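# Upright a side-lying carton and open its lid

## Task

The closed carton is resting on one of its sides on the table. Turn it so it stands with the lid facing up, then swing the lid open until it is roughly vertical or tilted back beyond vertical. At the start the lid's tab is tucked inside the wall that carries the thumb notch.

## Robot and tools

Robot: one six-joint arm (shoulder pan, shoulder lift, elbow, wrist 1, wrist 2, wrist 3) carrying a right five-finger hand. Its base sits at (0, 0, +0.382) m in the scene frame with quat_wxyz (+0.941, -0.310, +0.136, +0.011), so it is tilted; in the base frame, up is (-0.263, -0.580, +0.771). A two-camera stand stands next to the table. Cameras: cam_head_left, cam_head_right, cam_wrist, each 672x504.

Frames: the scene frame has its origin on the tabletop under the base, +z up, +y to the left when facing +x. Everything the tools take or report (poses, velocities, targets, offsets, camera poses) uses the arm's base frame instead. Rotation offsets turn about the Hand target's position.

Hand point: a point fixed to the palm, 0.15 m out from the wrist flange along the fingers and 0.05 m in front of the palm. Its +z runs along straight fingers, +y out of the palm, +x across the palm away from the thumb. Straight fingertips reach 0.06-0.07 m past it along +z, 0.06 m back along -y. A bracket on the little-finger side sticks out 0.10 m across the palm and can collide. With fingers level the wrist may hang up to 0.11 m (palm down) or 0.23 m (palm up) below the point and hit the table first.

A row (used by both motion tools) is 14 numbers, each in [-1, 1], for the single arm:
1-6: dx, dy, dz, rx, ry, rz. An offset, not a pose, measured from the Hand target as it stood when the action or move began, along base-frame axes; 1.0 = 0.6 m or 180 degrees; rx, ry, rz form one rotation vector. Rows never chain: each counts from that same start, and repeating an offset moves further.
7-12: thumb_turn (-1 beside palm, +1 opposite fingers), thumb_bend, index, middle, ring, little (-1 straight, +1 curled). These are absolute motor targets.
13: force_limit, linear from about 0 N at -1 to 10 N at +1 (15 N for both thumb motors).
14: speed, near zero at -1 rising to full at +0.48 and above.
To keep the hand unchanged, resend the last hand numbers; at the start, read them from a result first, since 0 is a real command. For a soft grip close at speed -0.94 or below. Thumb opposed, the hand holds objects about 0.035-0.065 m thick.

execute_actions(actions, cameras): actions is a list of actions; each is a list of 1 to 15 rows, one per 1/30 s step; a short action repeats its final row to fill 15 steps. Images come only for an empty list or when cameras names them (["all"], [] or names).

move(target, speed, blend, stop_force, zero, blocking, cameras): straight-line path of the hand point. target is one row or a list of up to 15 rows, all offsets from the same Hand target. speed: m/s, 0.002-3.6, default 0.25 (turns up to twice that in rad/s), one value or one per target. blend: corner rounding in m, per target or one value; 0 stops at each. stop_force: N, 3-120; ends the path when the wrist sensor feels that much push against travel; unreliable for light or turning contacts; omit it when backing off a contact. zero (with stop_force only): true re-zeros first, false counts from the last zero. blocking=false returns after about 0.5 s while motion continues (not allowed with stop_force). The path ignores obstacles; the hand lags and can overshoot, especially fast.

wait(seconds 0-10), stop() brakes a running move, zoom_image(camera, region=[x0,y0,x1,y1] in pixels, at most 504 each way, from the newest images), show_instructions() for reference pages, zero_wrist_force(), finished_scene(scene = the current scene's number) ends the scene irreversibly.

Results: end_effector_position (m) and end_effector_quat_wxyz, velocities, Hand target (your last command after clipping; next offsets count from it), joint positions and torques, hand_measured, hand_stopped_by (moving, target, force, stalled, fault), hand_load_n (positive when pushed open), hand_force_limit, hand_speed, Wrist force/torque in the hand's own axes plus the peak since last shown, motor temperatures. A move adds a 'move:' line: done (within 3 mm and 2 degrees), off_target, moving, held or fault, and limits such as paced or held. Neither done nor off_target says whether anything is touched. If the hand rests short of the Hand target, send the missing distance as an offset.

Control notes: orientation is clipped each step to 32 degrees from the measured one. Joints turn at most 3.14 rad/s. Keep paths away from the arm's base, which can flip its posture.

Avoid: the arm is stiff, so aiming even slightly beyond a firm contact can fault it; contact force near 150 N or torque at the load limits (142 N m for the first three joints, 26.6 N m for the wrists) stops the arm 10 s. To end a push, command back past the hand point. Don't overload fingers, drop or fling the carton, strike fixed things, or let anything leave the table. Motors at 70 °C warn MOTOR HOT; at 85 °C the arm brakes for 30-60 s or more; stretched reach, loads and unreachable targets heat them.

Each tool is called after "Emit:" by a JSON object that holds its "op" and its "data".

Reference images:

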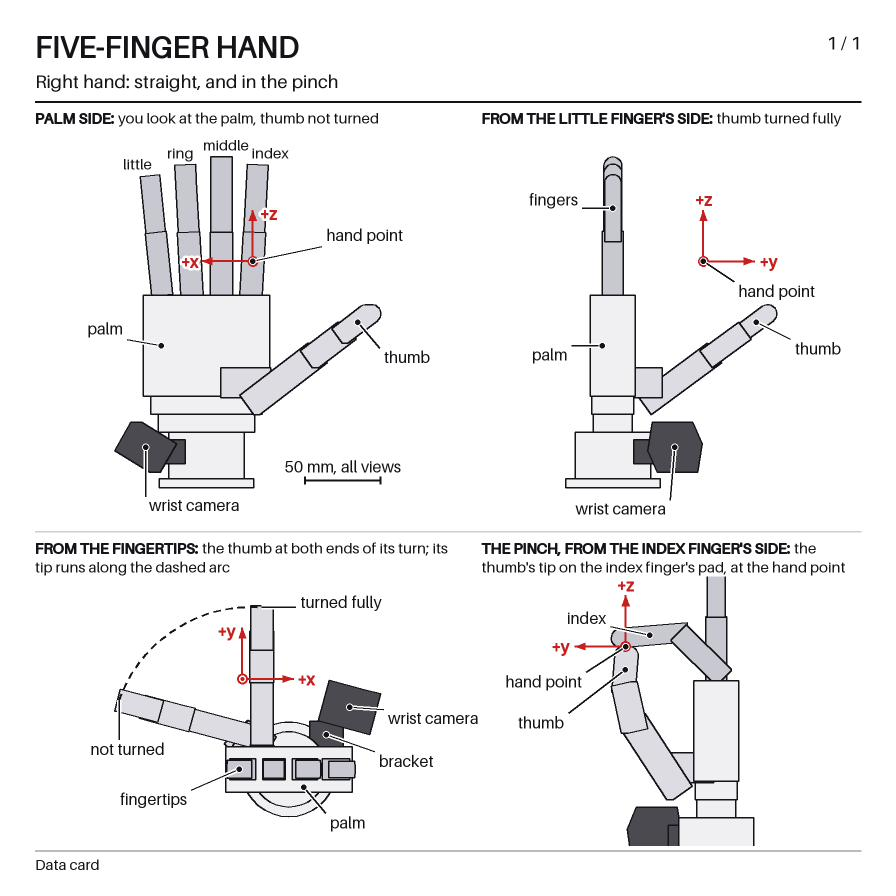

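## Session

Emit:
{"op": "execute_actions", "data": {"actions": []}}

Scene clock: 0.00 s.
end_effector_position=(+0.8023, +0.2521, +0.1128) hand_measured=(-1.000, -1.000, -1.000, -1.000, -1.000, -1.000) hand_load_n=(+0.0, +0.0, +0.0, +0.0, +0.0, +0.0) hand_stopped_by=(target, target, target, target, target, target) hand_force_limit=0.00 hand_speed=-0.80 end_effector_quat_wxyz=(-0.179, +0.752, +0.331, +0.541)
Joint positions: [0.024 -0.837 1.271 0.026 0.915 1.182]
Joint velocities: within noise
Joint torques (N m): no reading
Motor temperatures (°C): [40 35 34 46 40 37]
Wrist force (N): no reading
Wrist torque (N m): no reading
Wrist force, peak (N): no reading
Hand target: +0.8023, +0.2521, +0.1128; -0.179, +0.752, +0.331, +0.541

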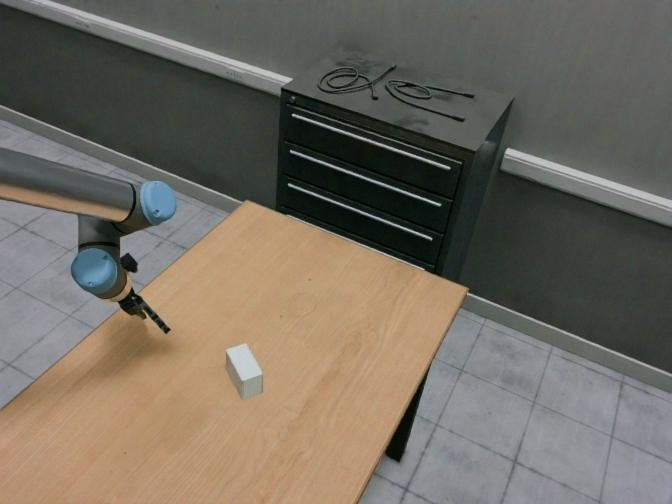

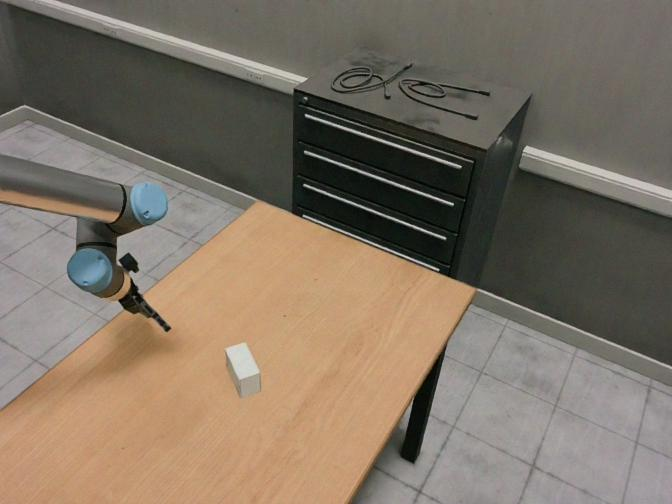

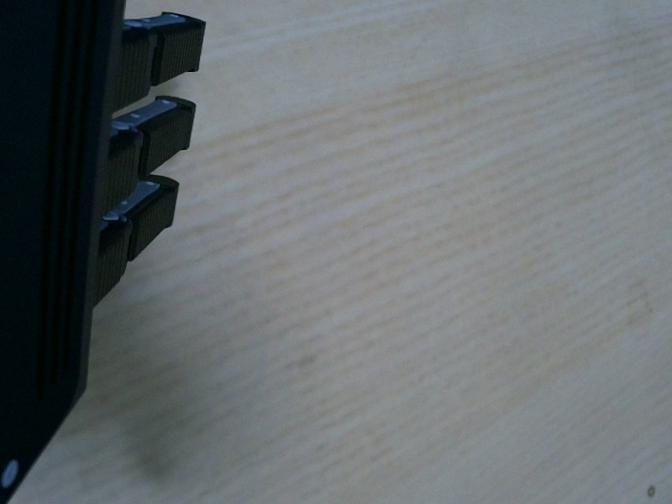

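Emit:
{"op": "zoom_image", "data": {"camera": "cam_head_left", "region": [200, 325, 290, 415]}}

Emit:
{"op": "zoom_image", "data": {"camera": "cam_head_right", "region": [200, 325, 290, 415]}}

Scaled by 5.600.

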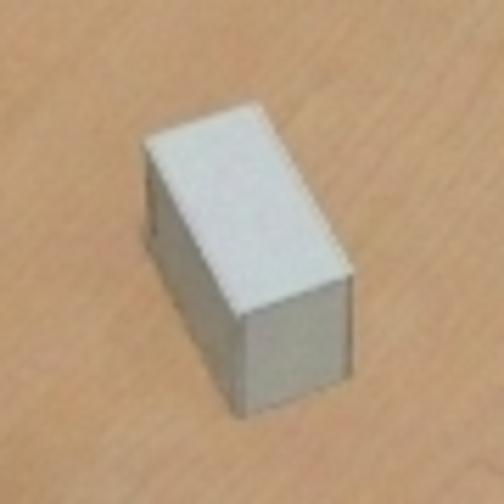

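Scaled by 5.600.

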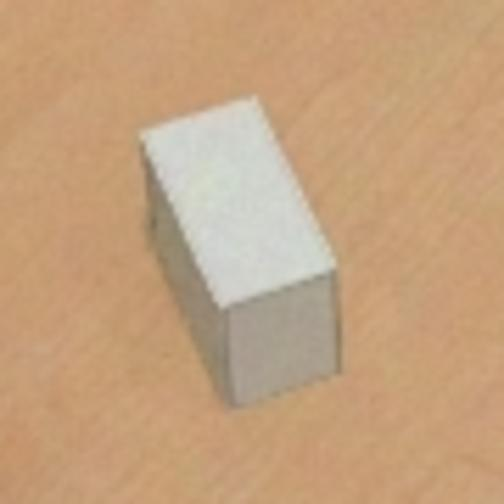

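Emit:
{"op": "move", "data": {"target": [[-0.1481,-0.319,-0.0572,0.1262,-0.0642,0.035,1,-1,-1,-1,-1,-1,0,0],[-0.1073,-0.4674,-0.3712,0.2525,-0.1285,0.0701,1,-1,-1,-1,-1,-1,0,0]], "speed": 0.4, "blend": [0.04,0], "cameras": ["all"]}}

Emit:
{"op": "zoom_image", "data": {"camera": "cam_head_left", "region": [160, 290, 340, 440]}}

Scene clock: 6.03 s.
end_effector_position=(+0.7379, -0.0283, -0.1099) hand_measured=(+1.000, -1.000, -1.000, -1.000, -1.000, -1.000) hand_load_n=(+0.5, +0.0, +0.0, +0.5, +0.0, +0.0) hand_stopped_by=(target, target, target, target, target, target) hand_force_limit=0.00 hand_speed=0.00 end_effector_quat_wxyz=(-0.441, +0.466, +0.205, +0.739)
Joint positions: [-0.559 -0.095 1.541 -2.909 0.506 3.142]
Joint torques (N m): [-23.08 -31.43 -20.1 -3.64 1.58 2.14]
Wrist force (N): [-0.5 -0.5 -0.3]
Wrist torque (N m): [-0.05 0.15 0.06]
Wrist force, peak (N): [1.5 -0.8 2.1]
Hand target: +0.7379, -0.0283, -0.1099; -0.441, +0.466, +0.205, +0.739
Off the commanded pose: 0.000 m, 0 deg.
move: done

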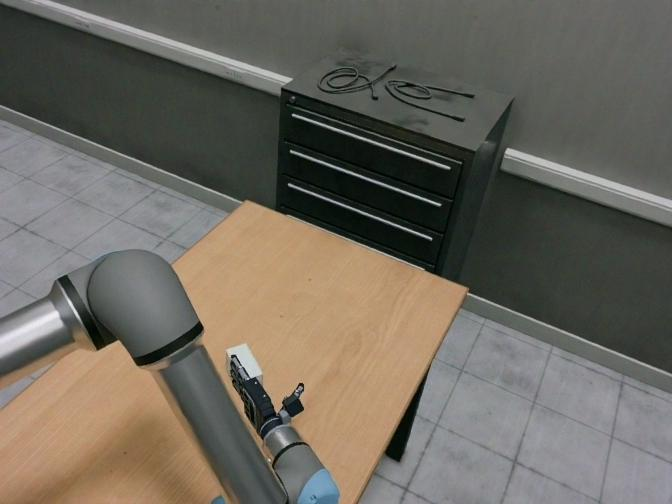

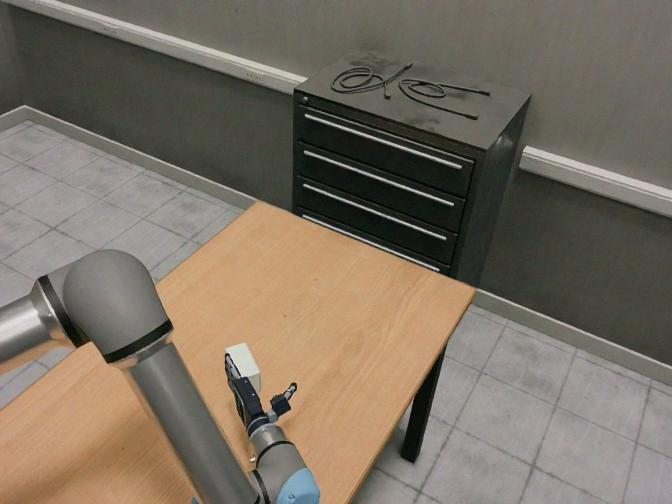

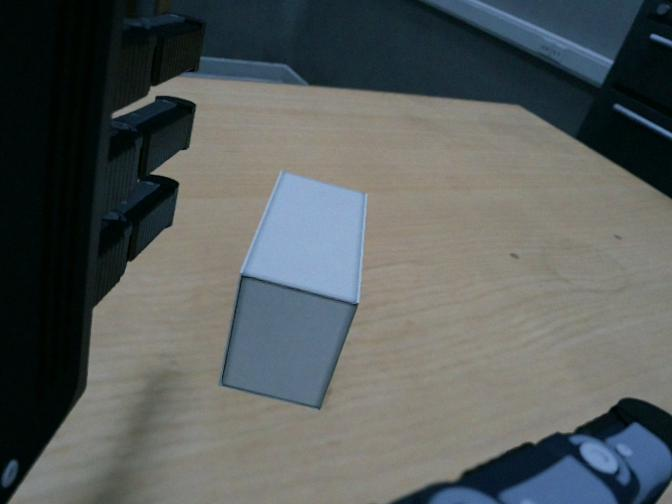

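Scaled by 2.800.

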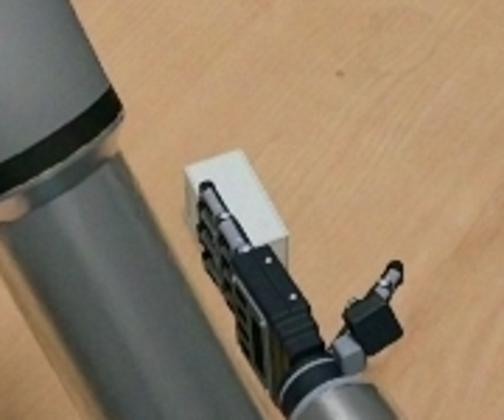

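Emit:
{"op": "move", "data": {"target": [[0.0642,0.1418,-0.1885,0,0,0,1,-1,-1,-1,-1,-1,0,0],[0.2178,0.345,0.017,0,0,0,1,-1,-1,-1,-1,-1,0,0]], "speed": [0.25, 0.12], "cameras": ["cam_head_left","cam_wrist"]}}

Scene clock: 10.63 s.
end_effector_position=(+0.8784, +0.1405, -0.0756) hand_measured=(+1.000, -1.000, -1.000, -1.000, -1.000, -1.000) hand_load_n=(+0.5, +0.0, +0.5, +0.0, +0.5, +0.0) hand_stopped_by=(target, target, target, target, target, target) hand_force_limit=0.00 hand_speed=0.00 end_effector_quat_wxyz=(-0.427, +0.431, +0.128, +0.784)
Joint positions: [-0.172 -0.146 1.271 -2.037 0.853 2.484]
Joint torques (N m): [-22.73 12.46 18.18 9.48 -10.09 -2.73]
Wrist force (N): [72.3 -25.6 6.5]
Wrist torque (N m): [-1.49 -0.79 5.20]
Wrist force, peak (N): [83.5 -26.2 -46.4]
Hand target: +0.8686, +0.1787, -0.0997; -0.441, +0.466, +0.205, +0.739
Off the commanded pose: 0.046 m, 11 deg.
move: off_target
Images, in order (width x height): cam_head_left 672x504, cam_wrist 672x504.

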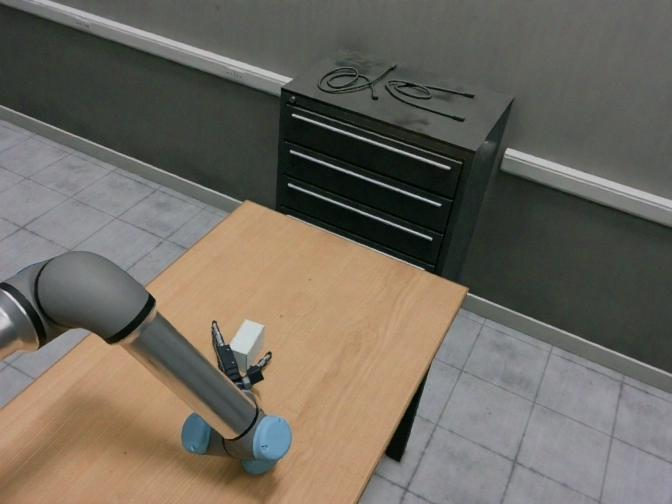

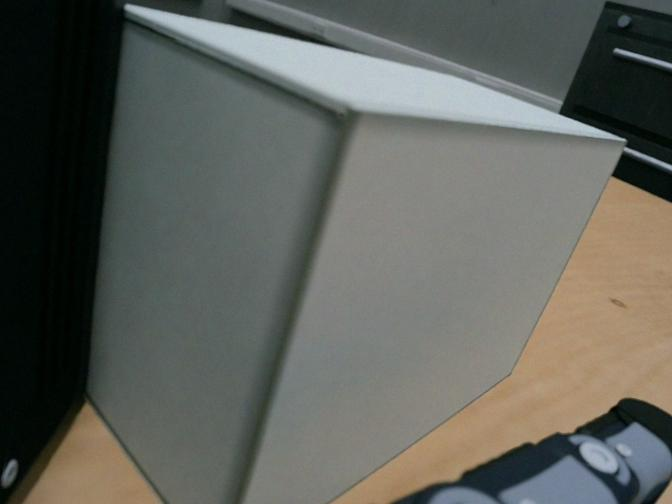

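Emit:
{"op": "move", "data": {"target": [-0.0272,-0.06,0.0797,0,0,0,1,-1,-1,-1,-1,-1,0,0], "speed": 0.06, "cameras": ["cam_head_left","cam_wrist"]}}

Scene clock: 12.33 s.
end_effector_position=(+0.8522, +0.1427, -0.0519) hand_measured=(+1.000, -1.000, -1.000, -1.000, -1.000, -1.000) hand_load_n=(+0.5, +0.0, +0.0, +0.0, +0.0, +0.0) hand_stopped_by=(target, target, target, target, target, target) hand_force_limit=0.00 hand_speed=0.00 end_effector_quat_wxyz=(-0.441, +0.466, +0.205, +0.739) end_effector_velocity=(+0.001, +0.000, -0.001) end_effector_angular_velocity=(+0.001, -0.002, -0.003)
Joint positions: [-0.228 -0.265 1.405 -2.107 0.626 2.56]
Joint velocities: [0.001 0.003 -0.004 0.004 0.004 -0.006]
Joint torques (N m): [-23.19 -31.05 -19.33 0.27 3.54 -2.73]
Wrist force (N): [0.5 -0.4 0.9]
Wrist torque (N m): [-0.10 -0.04 0.04]
Wrist force, peak (N): [71.8 -25.7 7.3]
Hand target: +0.8523, +0.1427, -0.0519; -0.441, +0.466, +0.205, +0.739
Off the commanded pose: 0.000 m, 0 deg.
move: done
Images, in order (width x height): cam_head_left 672x504, cam_wrist 672x504.

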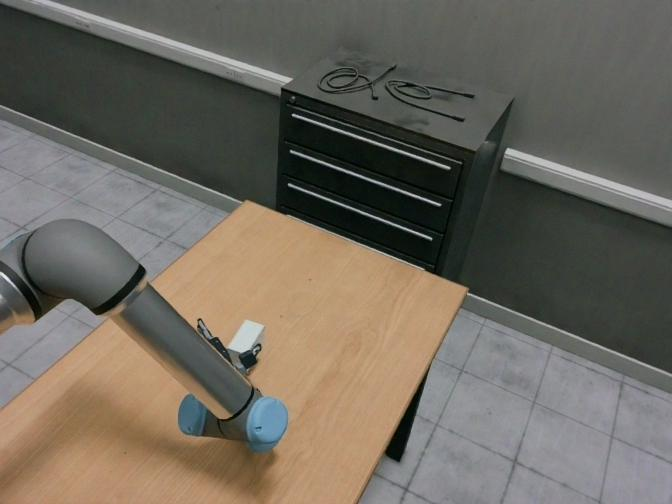

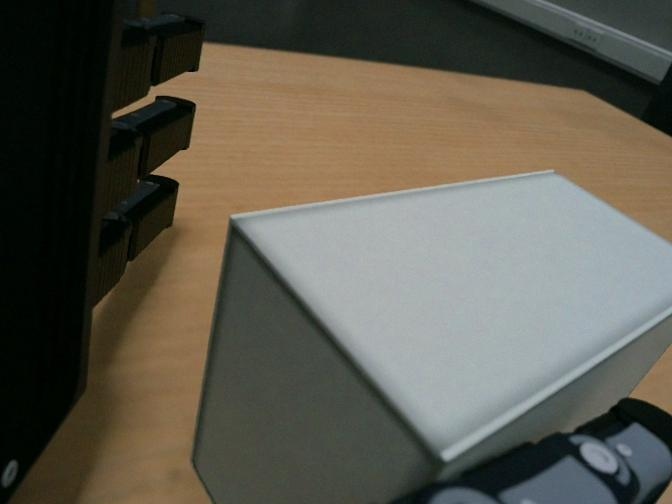

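Emit:
{"op": "zoom_image", "data": {"camera": "cam_head_left", "region": [180, 300, 300, 390]}}

Scaled by 4.200.

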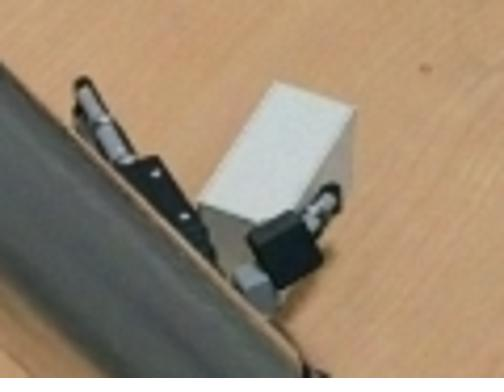

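Emit:
{"op": "move", "data": {"target": [[-0.1096,-0.1539,-0.1056,0,0,0,1,-1,-1,-1,-1,-1,0,0],[-0.1696,-0.0463,-0.0606,0.0715,0.158,-0.2098,1,-1,-1,-1,-1,-1,0,0]], "speed": [0.15, 0.4], "cameras": ["cam_head_left","cam_wrist"]}}

Scene clock: 16.10 s.
end_effector_position=(+0.7506, +0.1149, -0.0882) hand_measured=(+1.000, -1.000, -1.000, -1.000, -1.000, -1.000) hand_load_n=(+0.0, +0.0, +0.0, +0.0, +0.0, +0.0) hand_stopped_by=(target, target, target, target, target, target) hand_force_limit=0.00 hand_speed=0.00 end_effector_quat_wxyz=(-0.265, +0.619, -0.149, +0.724)
Joint positions: [-0.031 -0.581 1.858 -1.47 1.427 2.186]
Joint torques (N m): [-14.43 -35.62 10.6 1.03 2.92 2.09]
Wrist force (N): [0.4 -0.2 0.7]
Wrist torque (N m): [-0.05 0.00 0.04]
Wrist force, peak (N): [0.9 -0.1 2.3]
Hand target: +0.7505, +0.1149, -0.0883; -0.265, +0.619, -0.149, +0.724
Off the commanded pose: 0.000 m, 0 deg.
move: done
Images, in order (width x height): cam_head_left 672x504, cam_wrist 672x504.

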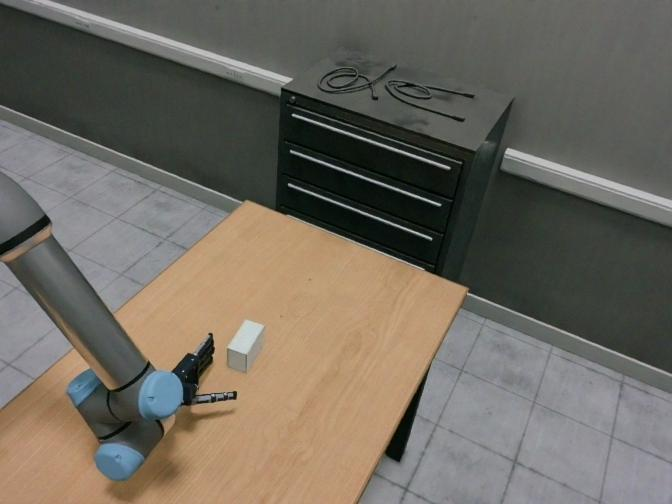

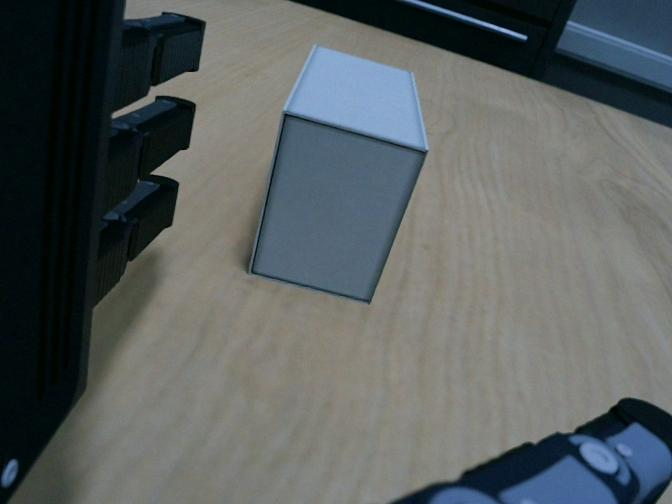

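Emit:
{"op": "zoom_image", "data": {"camera": "cam_head_left", "region": [215, 310, 275, 380]}}

Scaled by 7.200.

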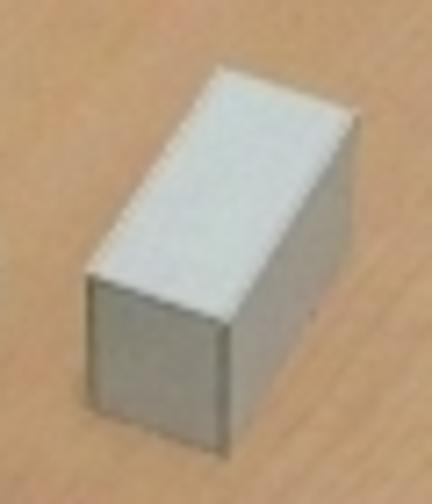

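Emit:
{"op": "move", "data": {"target": [[0.1828,0.0204,0.0388,0,0,0,1,-1,-1,-1,-1,-1,0,0],[0.195,0.0026,0.0296,0,0,0,1,-0.35,-1,-1,-1,-1,-0.5,-0.3],[0.195,0.0026,0.0296,0,0,0,1,0.5,-1,-1,-1,-1,-0.5,-0.88]], "speed": [0.15,0.05,0.05], "cameras": ["cam_wrist"]}}

Scene clock: 19.83 s.
end_effector_position=(+0.8675, +0.1164, -0.0705) hand_measured=(+1.000, -0.442, -1.000, -1.000, -1.000, -1.000) hand_load_n=(+1.5, +7.5, +0.0, +0.0, +0.0, +0.0) hand_stopped_by=(target, force, target, target, target, target) hand_force_limit=-0.50 hand_speed=-0.88 end_effector_quat_wxyz=(-0.265, +0.619, -0.149, +0.724)
Joint positions: [-0.022 -0.501 1.495 -1.185 1.436 2.185]
Joint torques (N m): [-18.37 -42.31 4.75 -1.1 1.56 -1.99]
Wrist force (N): [2.6 0.0 0.1]
Wrist torque (N m): [-0.06 -0.10 -0.02]
Wrist force, peak (N): [3.0 0.1 -0.1]
Hand target: +0.8675, +0.1165, -0.0705; -0.265, +0.619, -0.149, +0.724
Off the commanded pose: 0.000 m, 0 deg.
move: done
Images, in order (width x height): cam_wrist 672x504.

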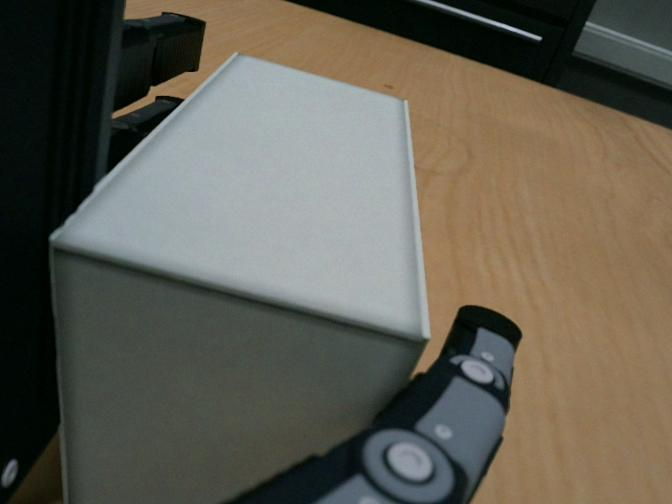

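Emit:
{"op": "move", "data": {"target": [[-0.0131,-0.029,0.0385,0,0,0,1,0.5,-1,-1,-1,-1,-0.5,-0.88],[-0.3998,0.0532,-0.0315,0,0,0,1,0.5,-1,-1,-1,-1,-0.5,-0.88],[-0.388,0.0793,-0.0662,0,0,0,1,0.5,-1,-1,-1,-1,-0.5,-0.88]], "speed": [0.12,0.35,0.12], "blend": [0.02,0.02,0], "cameras": ["cam_head_left","cam_wrist"]}}

Emit:
{"op": "move", "data": {"target": [0.0044,0.0097,-0.0128,0,0,0,1,0.5,-1,-1,-1,-1,-0.5,-0.88], "speed": 0.015, "stop_force": 3}}

Scene clock: 22.03 s.
end_effector_position=(+0.6347, +0.1640, -0.1102) hand_measured=(+1.000, -0.442, -1.000, -1.000, -1.000, -1.000) hand_load_n=(+3.0, +7.5, +0.0, +0.0, +0.0, +0.0) hand_stopped_by=(target, force, target, target, target, target) hand_force_limit=-0.50 hand_speed=-0.88 end_effector_quat_wxyz=(-0.265, +0.619, -0.149, +0.724)
Joint positions: [0.089 -0.566 2.107 -1.731 1.545 2.163]
Joint torques (N m): [-16.36 -26.85 10.75 -1.03 -0.2 2.44]
Wrist force (N): [0.3 -0.4 0.7]
Wrist torque (N m): [-0.10 -0.03 0.17]
Wrist force, peak (N): [3.0 0.0 -0.1]
Hand target: +0.6347, +0.1640, -0.1102; -0.265, +0.619, -0.149, +0.724
Off the commanded pose: 0.000 m, 0 deg.
move: done; blend cut to 0.015 m at target 1, 0.0135 m at target 2
Images, in order (width x height): cam_head_left 672x504, cam_wrist 672x504.

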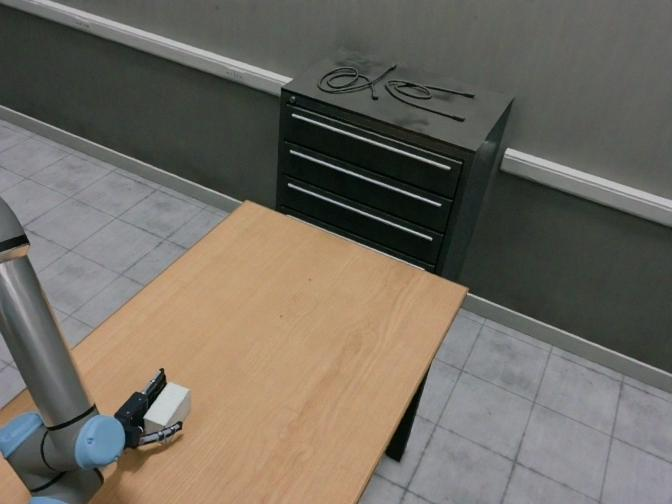

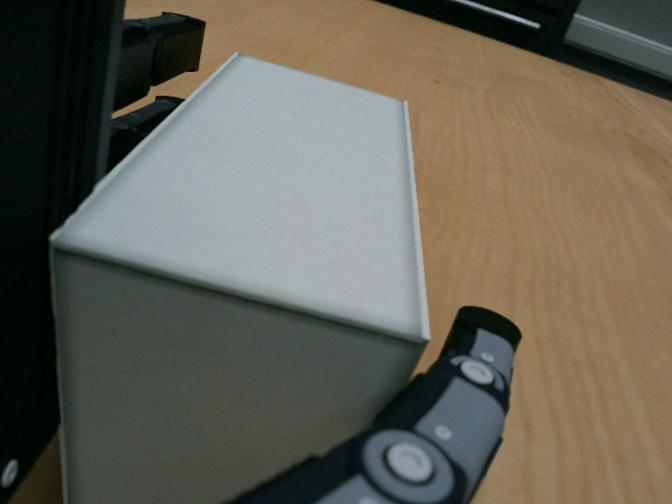

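Scene clock: 23.07 s.
end_effector_position=(+0.6356, +0.1660, -0.1127) hand_measured=(+1.000, -0.444, -1.000, -1.000, -1.000, -1.000) hand_load_n=(+1.5, +7.5, +0.0, +0.0, +0.0, +0.0) hand_stopped_by=(target, force, target, target, target, target) hand_force_limit=-0.50 hand_speed=-0.88 end_effector_quat_wxyz=(-0.265, +0.619, -0.149, +0.724)
Joint positions: [0.094 -0.559 2.1 -1.731 1.55 2.163]
Joint torques (N m): [-24.29 -38.05 16.92 -0.68 -0.07 2.24]
Wrist force (N): [1.4 -0.5 0.8]
Wrist torque (N m): [-0.12 -0.04 0.14]
Wrist force, peak (N): [8.5 -0.7 -2.7]
Hand target: +0.6356, +0.1659, -0.1127; -0.265, +0.619, -0.149, +0.724 (not the last commanded pose)
Off the commanded pose: 0.007 m, 0 deg.
move: contact

Emit:
{"op": "move", "data": {"target": [[-0.0131,-0.029,0.0385,0,0,0,1,0.5,-1,-1,-1,-1,-0.5,-0.88],[0.0255,-0.0647,0.0247,-0.1124,-0.2483,0.3297,1,0.5,-1,-1,-1,-1,-0.5,-0.88],[0.0369,-0.0395,-0.0087,-0.1124,-0.2483,0.3297,1,0.5,-1,-1,-1,-1,-0.5,-0.88]], "speed": [0.12,0.4,0.12], "cameras": ["cam_head_left","cam_wrist"]}}

Scene clock: 27.93 s.
end_effector_position=(+0.6577, +0.1422, -0.1179) hand_measured=(+1.000, -0.444, -1.000, -1.000, -1.000, -1.000) hand_load_n=(+3.0, +7.5, +0.0, +0.0, +0.0, +0.0) hand_stopped_by=(target, force, target, target, target, target) hand_force_limit=-0.50 hand_speed=-0.88 end_effector_quat_wxyz=(-0.508, +0.338, +0.395, +0.687)
Joint positions: [-0.373 0.1 1.326 -3.516 0.559 3.509]
Joint torques (N m): [-28.45 -35.08 3.63 -2.5 3.12 1.58]
Wrist force (N): [0.0 -0.2 1.0]
Wrist torque (N m): [-0.09 0.02 -0.05]
Wrist force, peak (N): [1.4 -0.4 0.8]
Hand target: +0.6577, +0.1422, -0.1180; -0.508, +0.338, +0.395, +0.687
Off the commanded pose: 0.000 m, 0 deg.
move: done
Images, in order (width x height): cam_head_left 672x504, cam_wrist 672x504.

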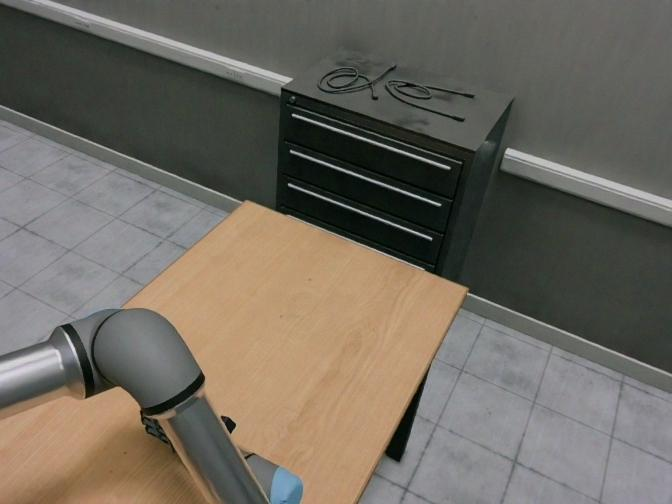

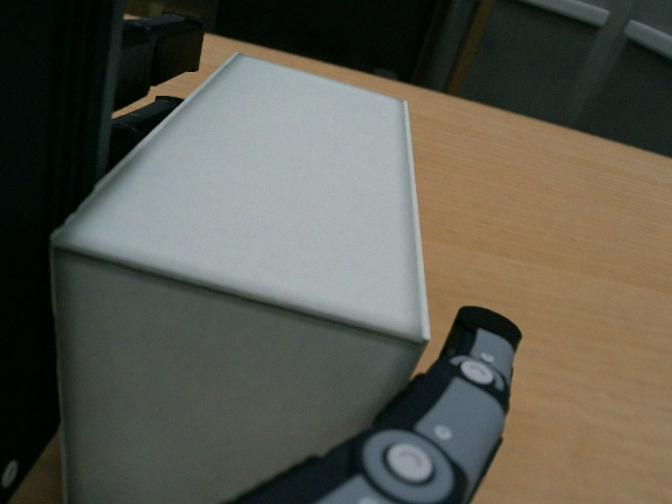

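Emit:
{"op": "move", "data": {"target": [0.0044,0.0097,-0.0128,0,0,0,1,0.5,-1,-1,-1,-1,-0.5,-0.88], "speed": 0.015, "stop_force": 3}}

Scene clock: 29.37 s.
end_effector_position=(+0.6588, +0.1445, -0.1209) hand_measured=(+1.000, -0.444, -1.000, -1.000, -1.000, -1.000) hand_load_n=(+1.0, +7.5, +0.0, +0.0, +0.0, +0.0) hand_stopped_by=(target, force, target, target, target, target) hand_force_limit=-0.50 hand_speed=-0.88 end_effector_quat_wxyz=(-0.508, +0.338, +0.395, +0.687)
Joint positions: [-0.369 0.106 1.318 -3.508 0.557 3.502]
Joint torques (N m): [-33.67 -42.29 9.14 -2.92 3.32 2.2]
Wrist force (N): [1.8 0.2 0.8]
Wrist torque (N m): [-0.08 -0.05 -0.03]
Wrist force, peak (N): [9.2 -1.4 -1.0]
Hand target: +0.6588, +0.1445, -0.1209; -0.508, +0.338, +0.395, +0.687 (not the last commanded pose)
Off the commanded pose: 0.006 m, 0 deg.
move: contact

Emit:
{"op": "move", "data": {"target": [[0,0,0,0,0,0,1,-1,-1,-1,-1,-1,-0.5,-0.3],[-0.0194,0.0034,-0.004,0,0,0,1,-1,-1,-1,-1,-1,-0.5,-0.3],[-0.0326,-0.1739,-0.0966,0,0,0,1,-1,-1,-1,-1,-1,-0.5,-0.3],[-0.2096,-0.233,0.1163,0.1314,0.2902,-0.3854,1,-1,-1,-1,-1,-1,-0.5,-0.3]], "speed": [0.05,0.05,0.2,0.5], "blend": [0,0.004,0.03,0], "cameras": ["cam_head_left"]}}

Scene clock: 33.63 s.
end_effector_position=(+0.5331, +0.0047, -0.0512) hand_measured=(+1.000, -1.000, -1.000, -1.000, -1.000, -1.000) hand_load_n=(+0.5, +0.0, +0.0, +0.0, +0.0, +0.0) hand_stopped_by=(target, target, target, target, target, target) hand_force_limit=-0.50 hand_speed=-0.30 end_effector_quat_wxyz=(-0.209, +0.642, -0.241, +0.697)
Joint positions: [-0.304 -0.863 2.507 -1.706 1.335 2.236]
Joint torques (N m): [-10.31 -30.4 13.14 0.89 3.21 2.22]
Wrist force (N): [0.4 -0.2 0.6]
Wrist torque (N m): [-0.05 -0.01 0.18]
Wrist force, peak (N): [0.7 -1.1 2.9]
Hand target: +0.5330, +0.0047, -0.0512; -0.209, +0.642, -0.241, +0.697
Off the commanded pose: 0.000 m, 0 deg.
move: done
Images, in order (width x height): cam_head_left 672x504.

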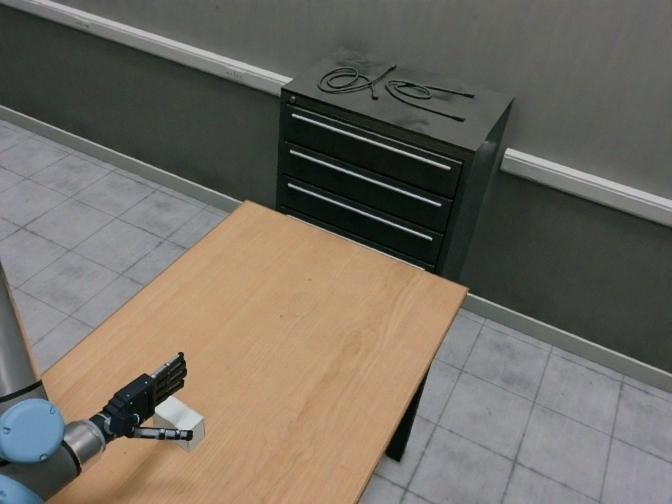

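Emit:
{"op": "move", "data": {"target": [[0.0572,0.4143,0.2883,0.1314,0.2902,-0.3854,1,-1,-1,-1,-1,-1,-0.5,-0.3],[0.159,0.4435,0.0745,0.1314,0.2902,-0.3854,1,-1,-1,-1,-1,-1,-0.5,-0.3]], "speed": [0.5,0.2], "blend": [0.03,0], "cameras": ["cam_head_left","cam_head_right","cam_wrist"]}}

Scene clock: 36.03 s.
end_effector_position=(+0.5627, +0.2463, +0.1176) hand_measured=(+1.000, -1.000, -1.000, -1.000, -1.000, -1.000) hand_load_n=(+0.5, +0.0, +0.0, +0.0, +0.0, +0.0) hand_stopped_by=(target, target, target, target, target, target) hand_force_limit=-0.50 hand_speed=-0.30 end_effector_quat_wxyz=(-0.183, -0.580, +0.727, -0.317)
Joint positions: [0.389 -0.383 0.402 1.768 2.295 3.837]
Joint torques (N m): [-12.45 -58.42 -7.47 0.63 3.34 -2.03]
Wrist force (N): [0.5 -0.7 0.7]
Wrist torque (N m): [-0.12 -0.02 0.17]
Wrist force, peak (N): [-0.4 -4.2 -1.0]
Hand target: +0.5627, +0.2463, +0.1177; -0.183, -0.580, +0.727, -0.317 (not the last commanded pose)
Off the commanded pose: 0.143 m, 4 deg.
move: held (a check stopped the path); path passed 0 of 2 targets; limits=held
pose unreachable: on one or more control steps of this call, first in action 0 (counted from 0), an arm could not follow its commanded pose, so it was not sent that pose on those steps. It may still have moved: this result reports where it is.
cause: moving toward the commanded pose would bring two parts of the arm too close to each other (joints 4 (wrist 1) to 6 (wrist 3) lie between them).

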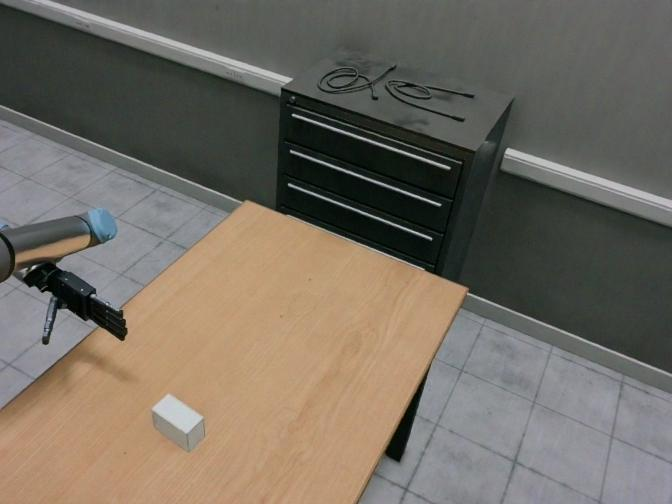

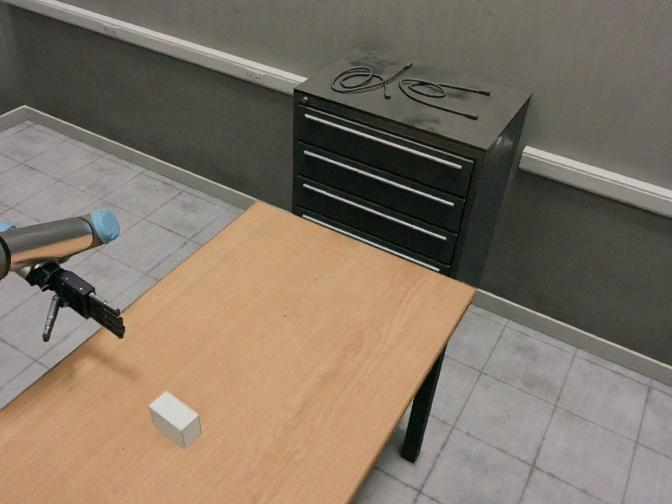

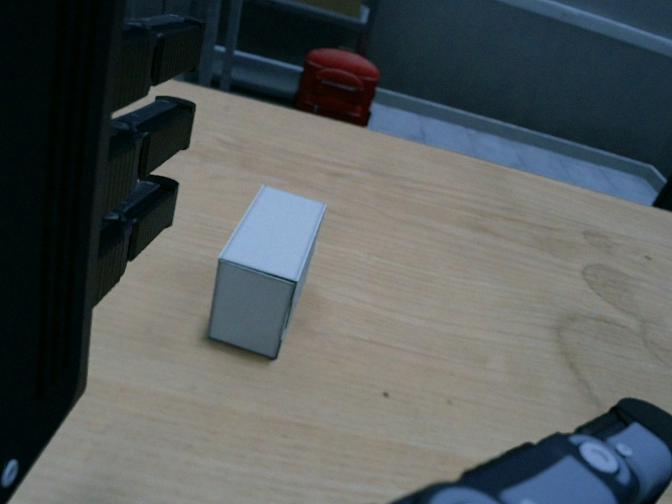

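Emit:
{"op": "zoom_image", "data": {"camera": "cam_head_left", "region": [140, 385, 215, 460]}}

Scaled by 6.720.

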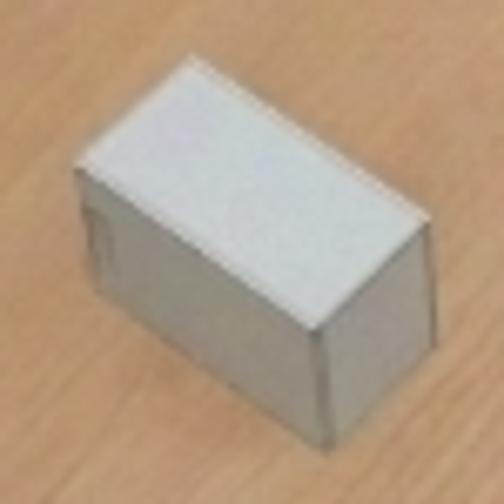

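Emit:
{"op": "move", "data": {"target": [0.1242,0.0393,-0.2027,0.0073,0.0161,-0.0214,1,-1,-1,-1,-1,-1,-0.5,-0.3], "speed": 0.15}}

Scene clock: 37.33 s.
end_effector_position=(+0.5771, +0.2506, +0.0913) hand_measured=(+1.000, -1.000, -1.000, -1.000, -1.000, -1.000) hand_load_n=(+0.5, +0.0, +0.0, +0.0, +0.0, +0.0) hand_stopped_by=(target, target, target, target, target, target) hand_force_limit=-0.50 hand_speed=-0.30 end_effector_quat_wxyz=(-0.183, -0.578, +0.731, -0.312)
Joint positions: [0.383 -0.267 0.233 1.825 2.285 3.841]
Joint torques (N m): [-13.43 -47.74 -14.99 0.29 3.01 1.73]
Wrist force (N): [0.5 -0.4 0.9]
Wrist torque (N m): [-0.09 -0.02 0.00]
Wrist force, peak (N): [-4.5 -1.4 6.0]
Hand target: +0.5771, +0.2507, +0.0911; -0.183, -0.578, +0.731, -0.312 (not the last commanded pose)
Off the commanded pose: 0.114 m, 4 deg.
move: held (a check stopped the path); limits=held
pose unreachable: on one or more control steps of this call, first in action 0 (counted from 0), an arm could not follow its commanded pose, so it was not sent that pose on those steps. It may still have moved: this result reports where it is.
cause: moving toward the commanded pose would bring two parts of the arm too close to each other (joints 4 (wrist 1) to 6 (wrist 3) lie between them).

Emit:
{"op": "move", "data": {"target": [[-0.0638,-0.1308,-0.0229,-0.0667,-0.1474,0.1957,1,-1,-1,-1,-1,-1,-0.5,-0.3],[-0.1118,-0.3705,-0.3063,-0.1334,-0.2947,0.3914,1,-1,-1,-1,-1,-1,-0.5,-0.3],[-0.057,-0.2496,-0.4669,-0.1334,-0.2947,0.3914,1,-1,-1,-1,-1,-1,-0.5,-0.3]], "speed": [0.4,0.4,0.2], "blend": [0.03,0.02,0], "cameras": ["cam_head_left","cam_wrist"]}}

Scene clock: 42.90 s.
end_effector_position=(+0.5429, +0.1009, -0.1890) hand_measured=(+1.000, -1.000, -1.000, -1.000, -1.000, -1.000) hand_load_n=(+0.0, +0.0, +0.0, +0.0, +0.0, +0.0) hand_stopped_by=(target, target, target, target, target, target) hand_force_limit=-0.50 hand_speed=-0.30 end_effector_quat_wxyz=(-0.239, +0.643, -0.209, +0.697)
Joint positions: [-0.024 -0.39 2.263 -1.959 1.531 2.22]
Joint torques (N m): [-10.12 -19.63 3.67 -2.63 1.96 2.17]
Wrist force (N): [0.4 -0.4 0.4]
Wrist torque (N m): [-0.06 0.00 0.17]
Wrist force, peak (N): [1.3 1.4 0.0]
Hand target: +0.5429, +0.1009, -0.1891; -0.239, +0.643, -0.210, +0.697
Off the commanded pose: 0.000 m, 0 deg.
move: done
Images, in order (width x height): cam_head_left 672x504, cam_wrist 672x504.

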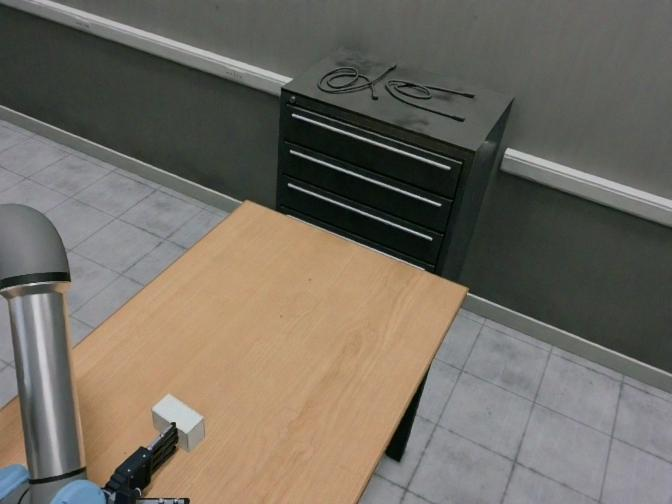

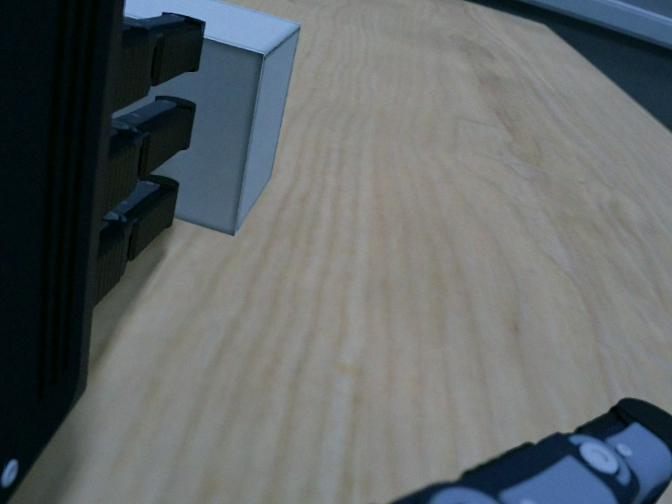

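Emit:
{"op": "move", "data": {"target": [0.1123,-0.0123,0.0291,0,0,0,1,-1,-1,-1,-1,-1,-0.5,-0.3], "speed": 0.08, "cameras": ["cam_head_left","cam_wrist"]}}

Emit:
{"op": "zoom_image", "data": {"camera": "cam_head_left", "region": [140, 375, 235, 470]}}

Scene clock: 44.37 s.
end_effector_position=(+0.6104, +0.0935, -0.1715) hand_measured=(+1.000, -1.000, -1.000, -1.000, -1.000, -1.000) hand_load_n=(+0.0, +0.0, +0.0, +0.0, +0.0, +0.0) hand_stopped_by=(target, target, target, target, target, target) hand_force_limit=-0.50 hand_speed=-0.30 end_effector_quat_wxyz=(-0.239, +0.643, -0.210, +0.697)
Joint positions: [-0.04 -0.477 2.139 -1.748 1.515 2.221]
Joint torques (N m): [-12.28 -18.99 16.25 -1.62 2.64 1.62]
Wrist force (N): [0.3 0.0 0.6]
Wrist torque (N m): [-0.02 0.00 0.01]
Wrist force, peak (N): [0.6 0.0 1.2]
Hand target: +0.6103, +0.0935, -0.1716; -0.239, +0.643, -0.210, +0.697
Off the commanded pose: 0.000 m, 0 deg.
move: done
Images, in order (width x height): cam_head_left 672x504, cam_wrist 672x504.

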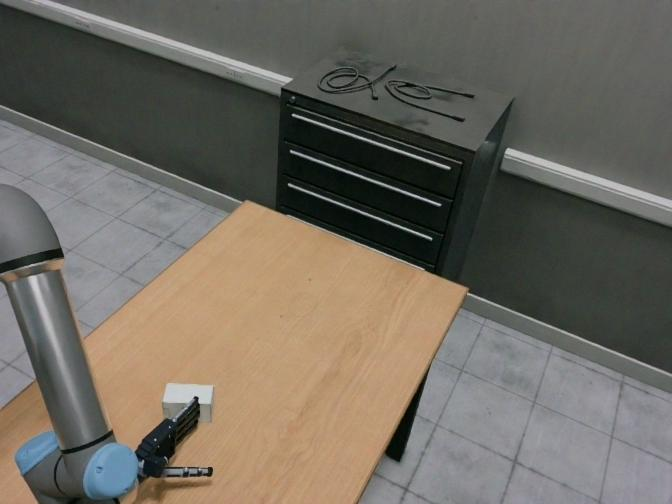

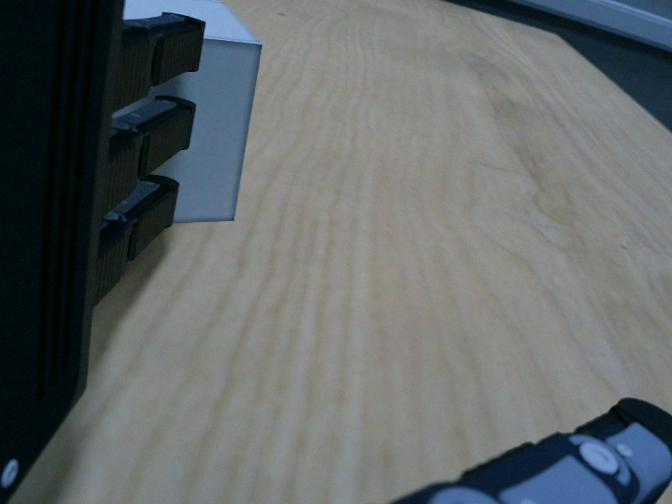

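Scaled by 5.305.

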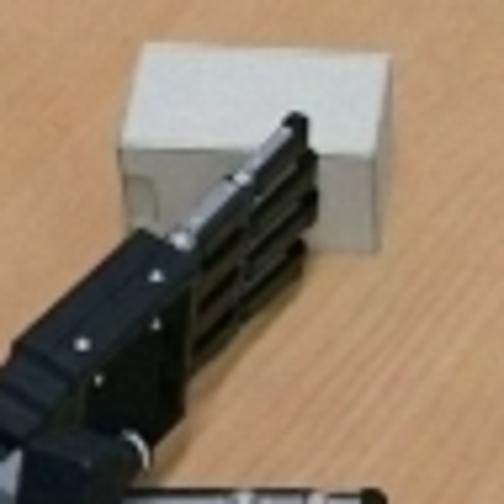

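Emit:
{"op": "move", "data": {"target": [[-0.0169,-0.0082,-0.0119,0,0,0,1,-1,-1,-1,-1,-1,-0.5,-0.3],[0.0709,-0.0117,0.0154,0,0,0,1,-1,-1,-1,-1,-1,-0.5,-0.3]], "speed": 0.08, "blend": [0.002,0], "cameras": ["cam_head_left","cam_wrist"]}}

Emit:
{"op": "zoom_image", "data": {"camera": "cam_head_left", "region": [140, 365, 235, 460]}}

Scene clock: 46.30 s.
end_effector_position=(+0.6529, +0.0865, -0.1623) hand_measured=(+1.000, -1.000, -1.000, -1.000, -1.000, -1.000) hand_load_n=(+0.0, +0.0, +0.0, +0.0, +0.0, +0.0) hand_stopped_by=(target, target, target, target, target, target) hand_force_limit=-0.50 hand_speed=-0.30 end_effector_quat_wxyz=(-0.239, +0.643, -0.210, +0.697)
Joint positions: [-0.054 -0.505 2.048 -1.629 1.502 2.223]
Joint torques (N m): [-14.38 -20.34 13.32 -1.77 2.77 -2.28]
Wrist force (N): [0.4 -0.4 0.7]
Wrist torque (N m): [-0.08 0.02 0.00]
Wrist force, peak (N): [0.4 -0.5 1.3]
Hand target: +0.6528, +0.0865, -0.1624; -0.239, +0.643, -0.210, +0.697
Off the commanded pose: 0.000 m, 0 deg.
move: done
Images, in order (width x height): cam_head_left 672x504, cam_wrist 672x504.

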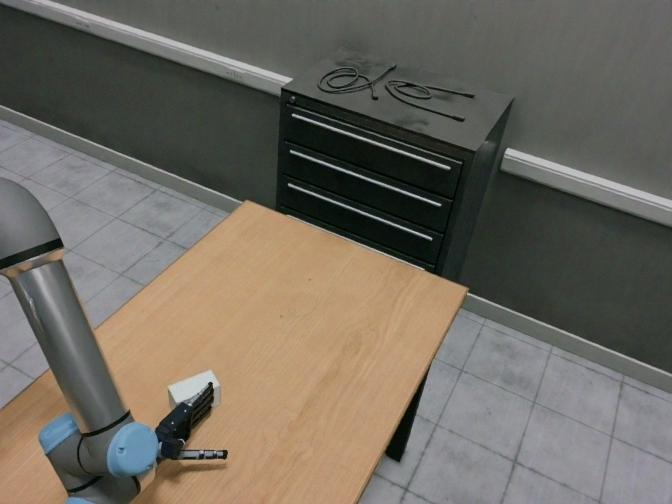

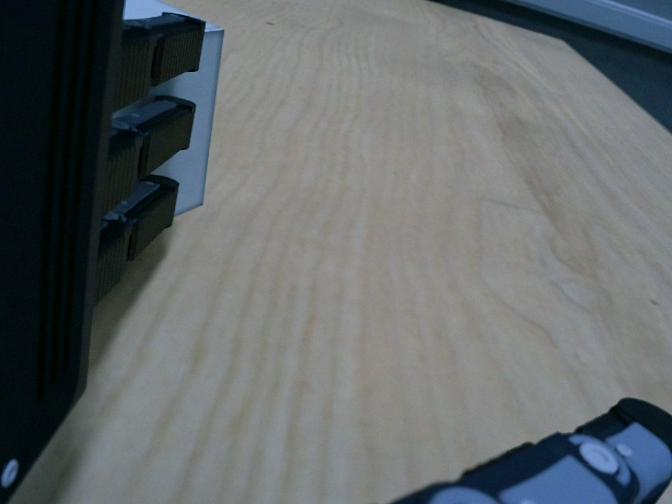

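Scaled by 5.305.

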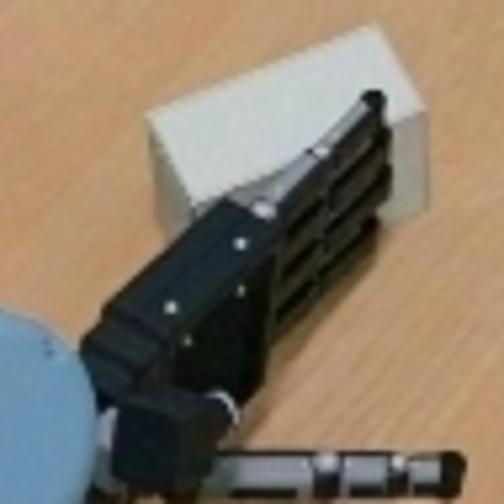

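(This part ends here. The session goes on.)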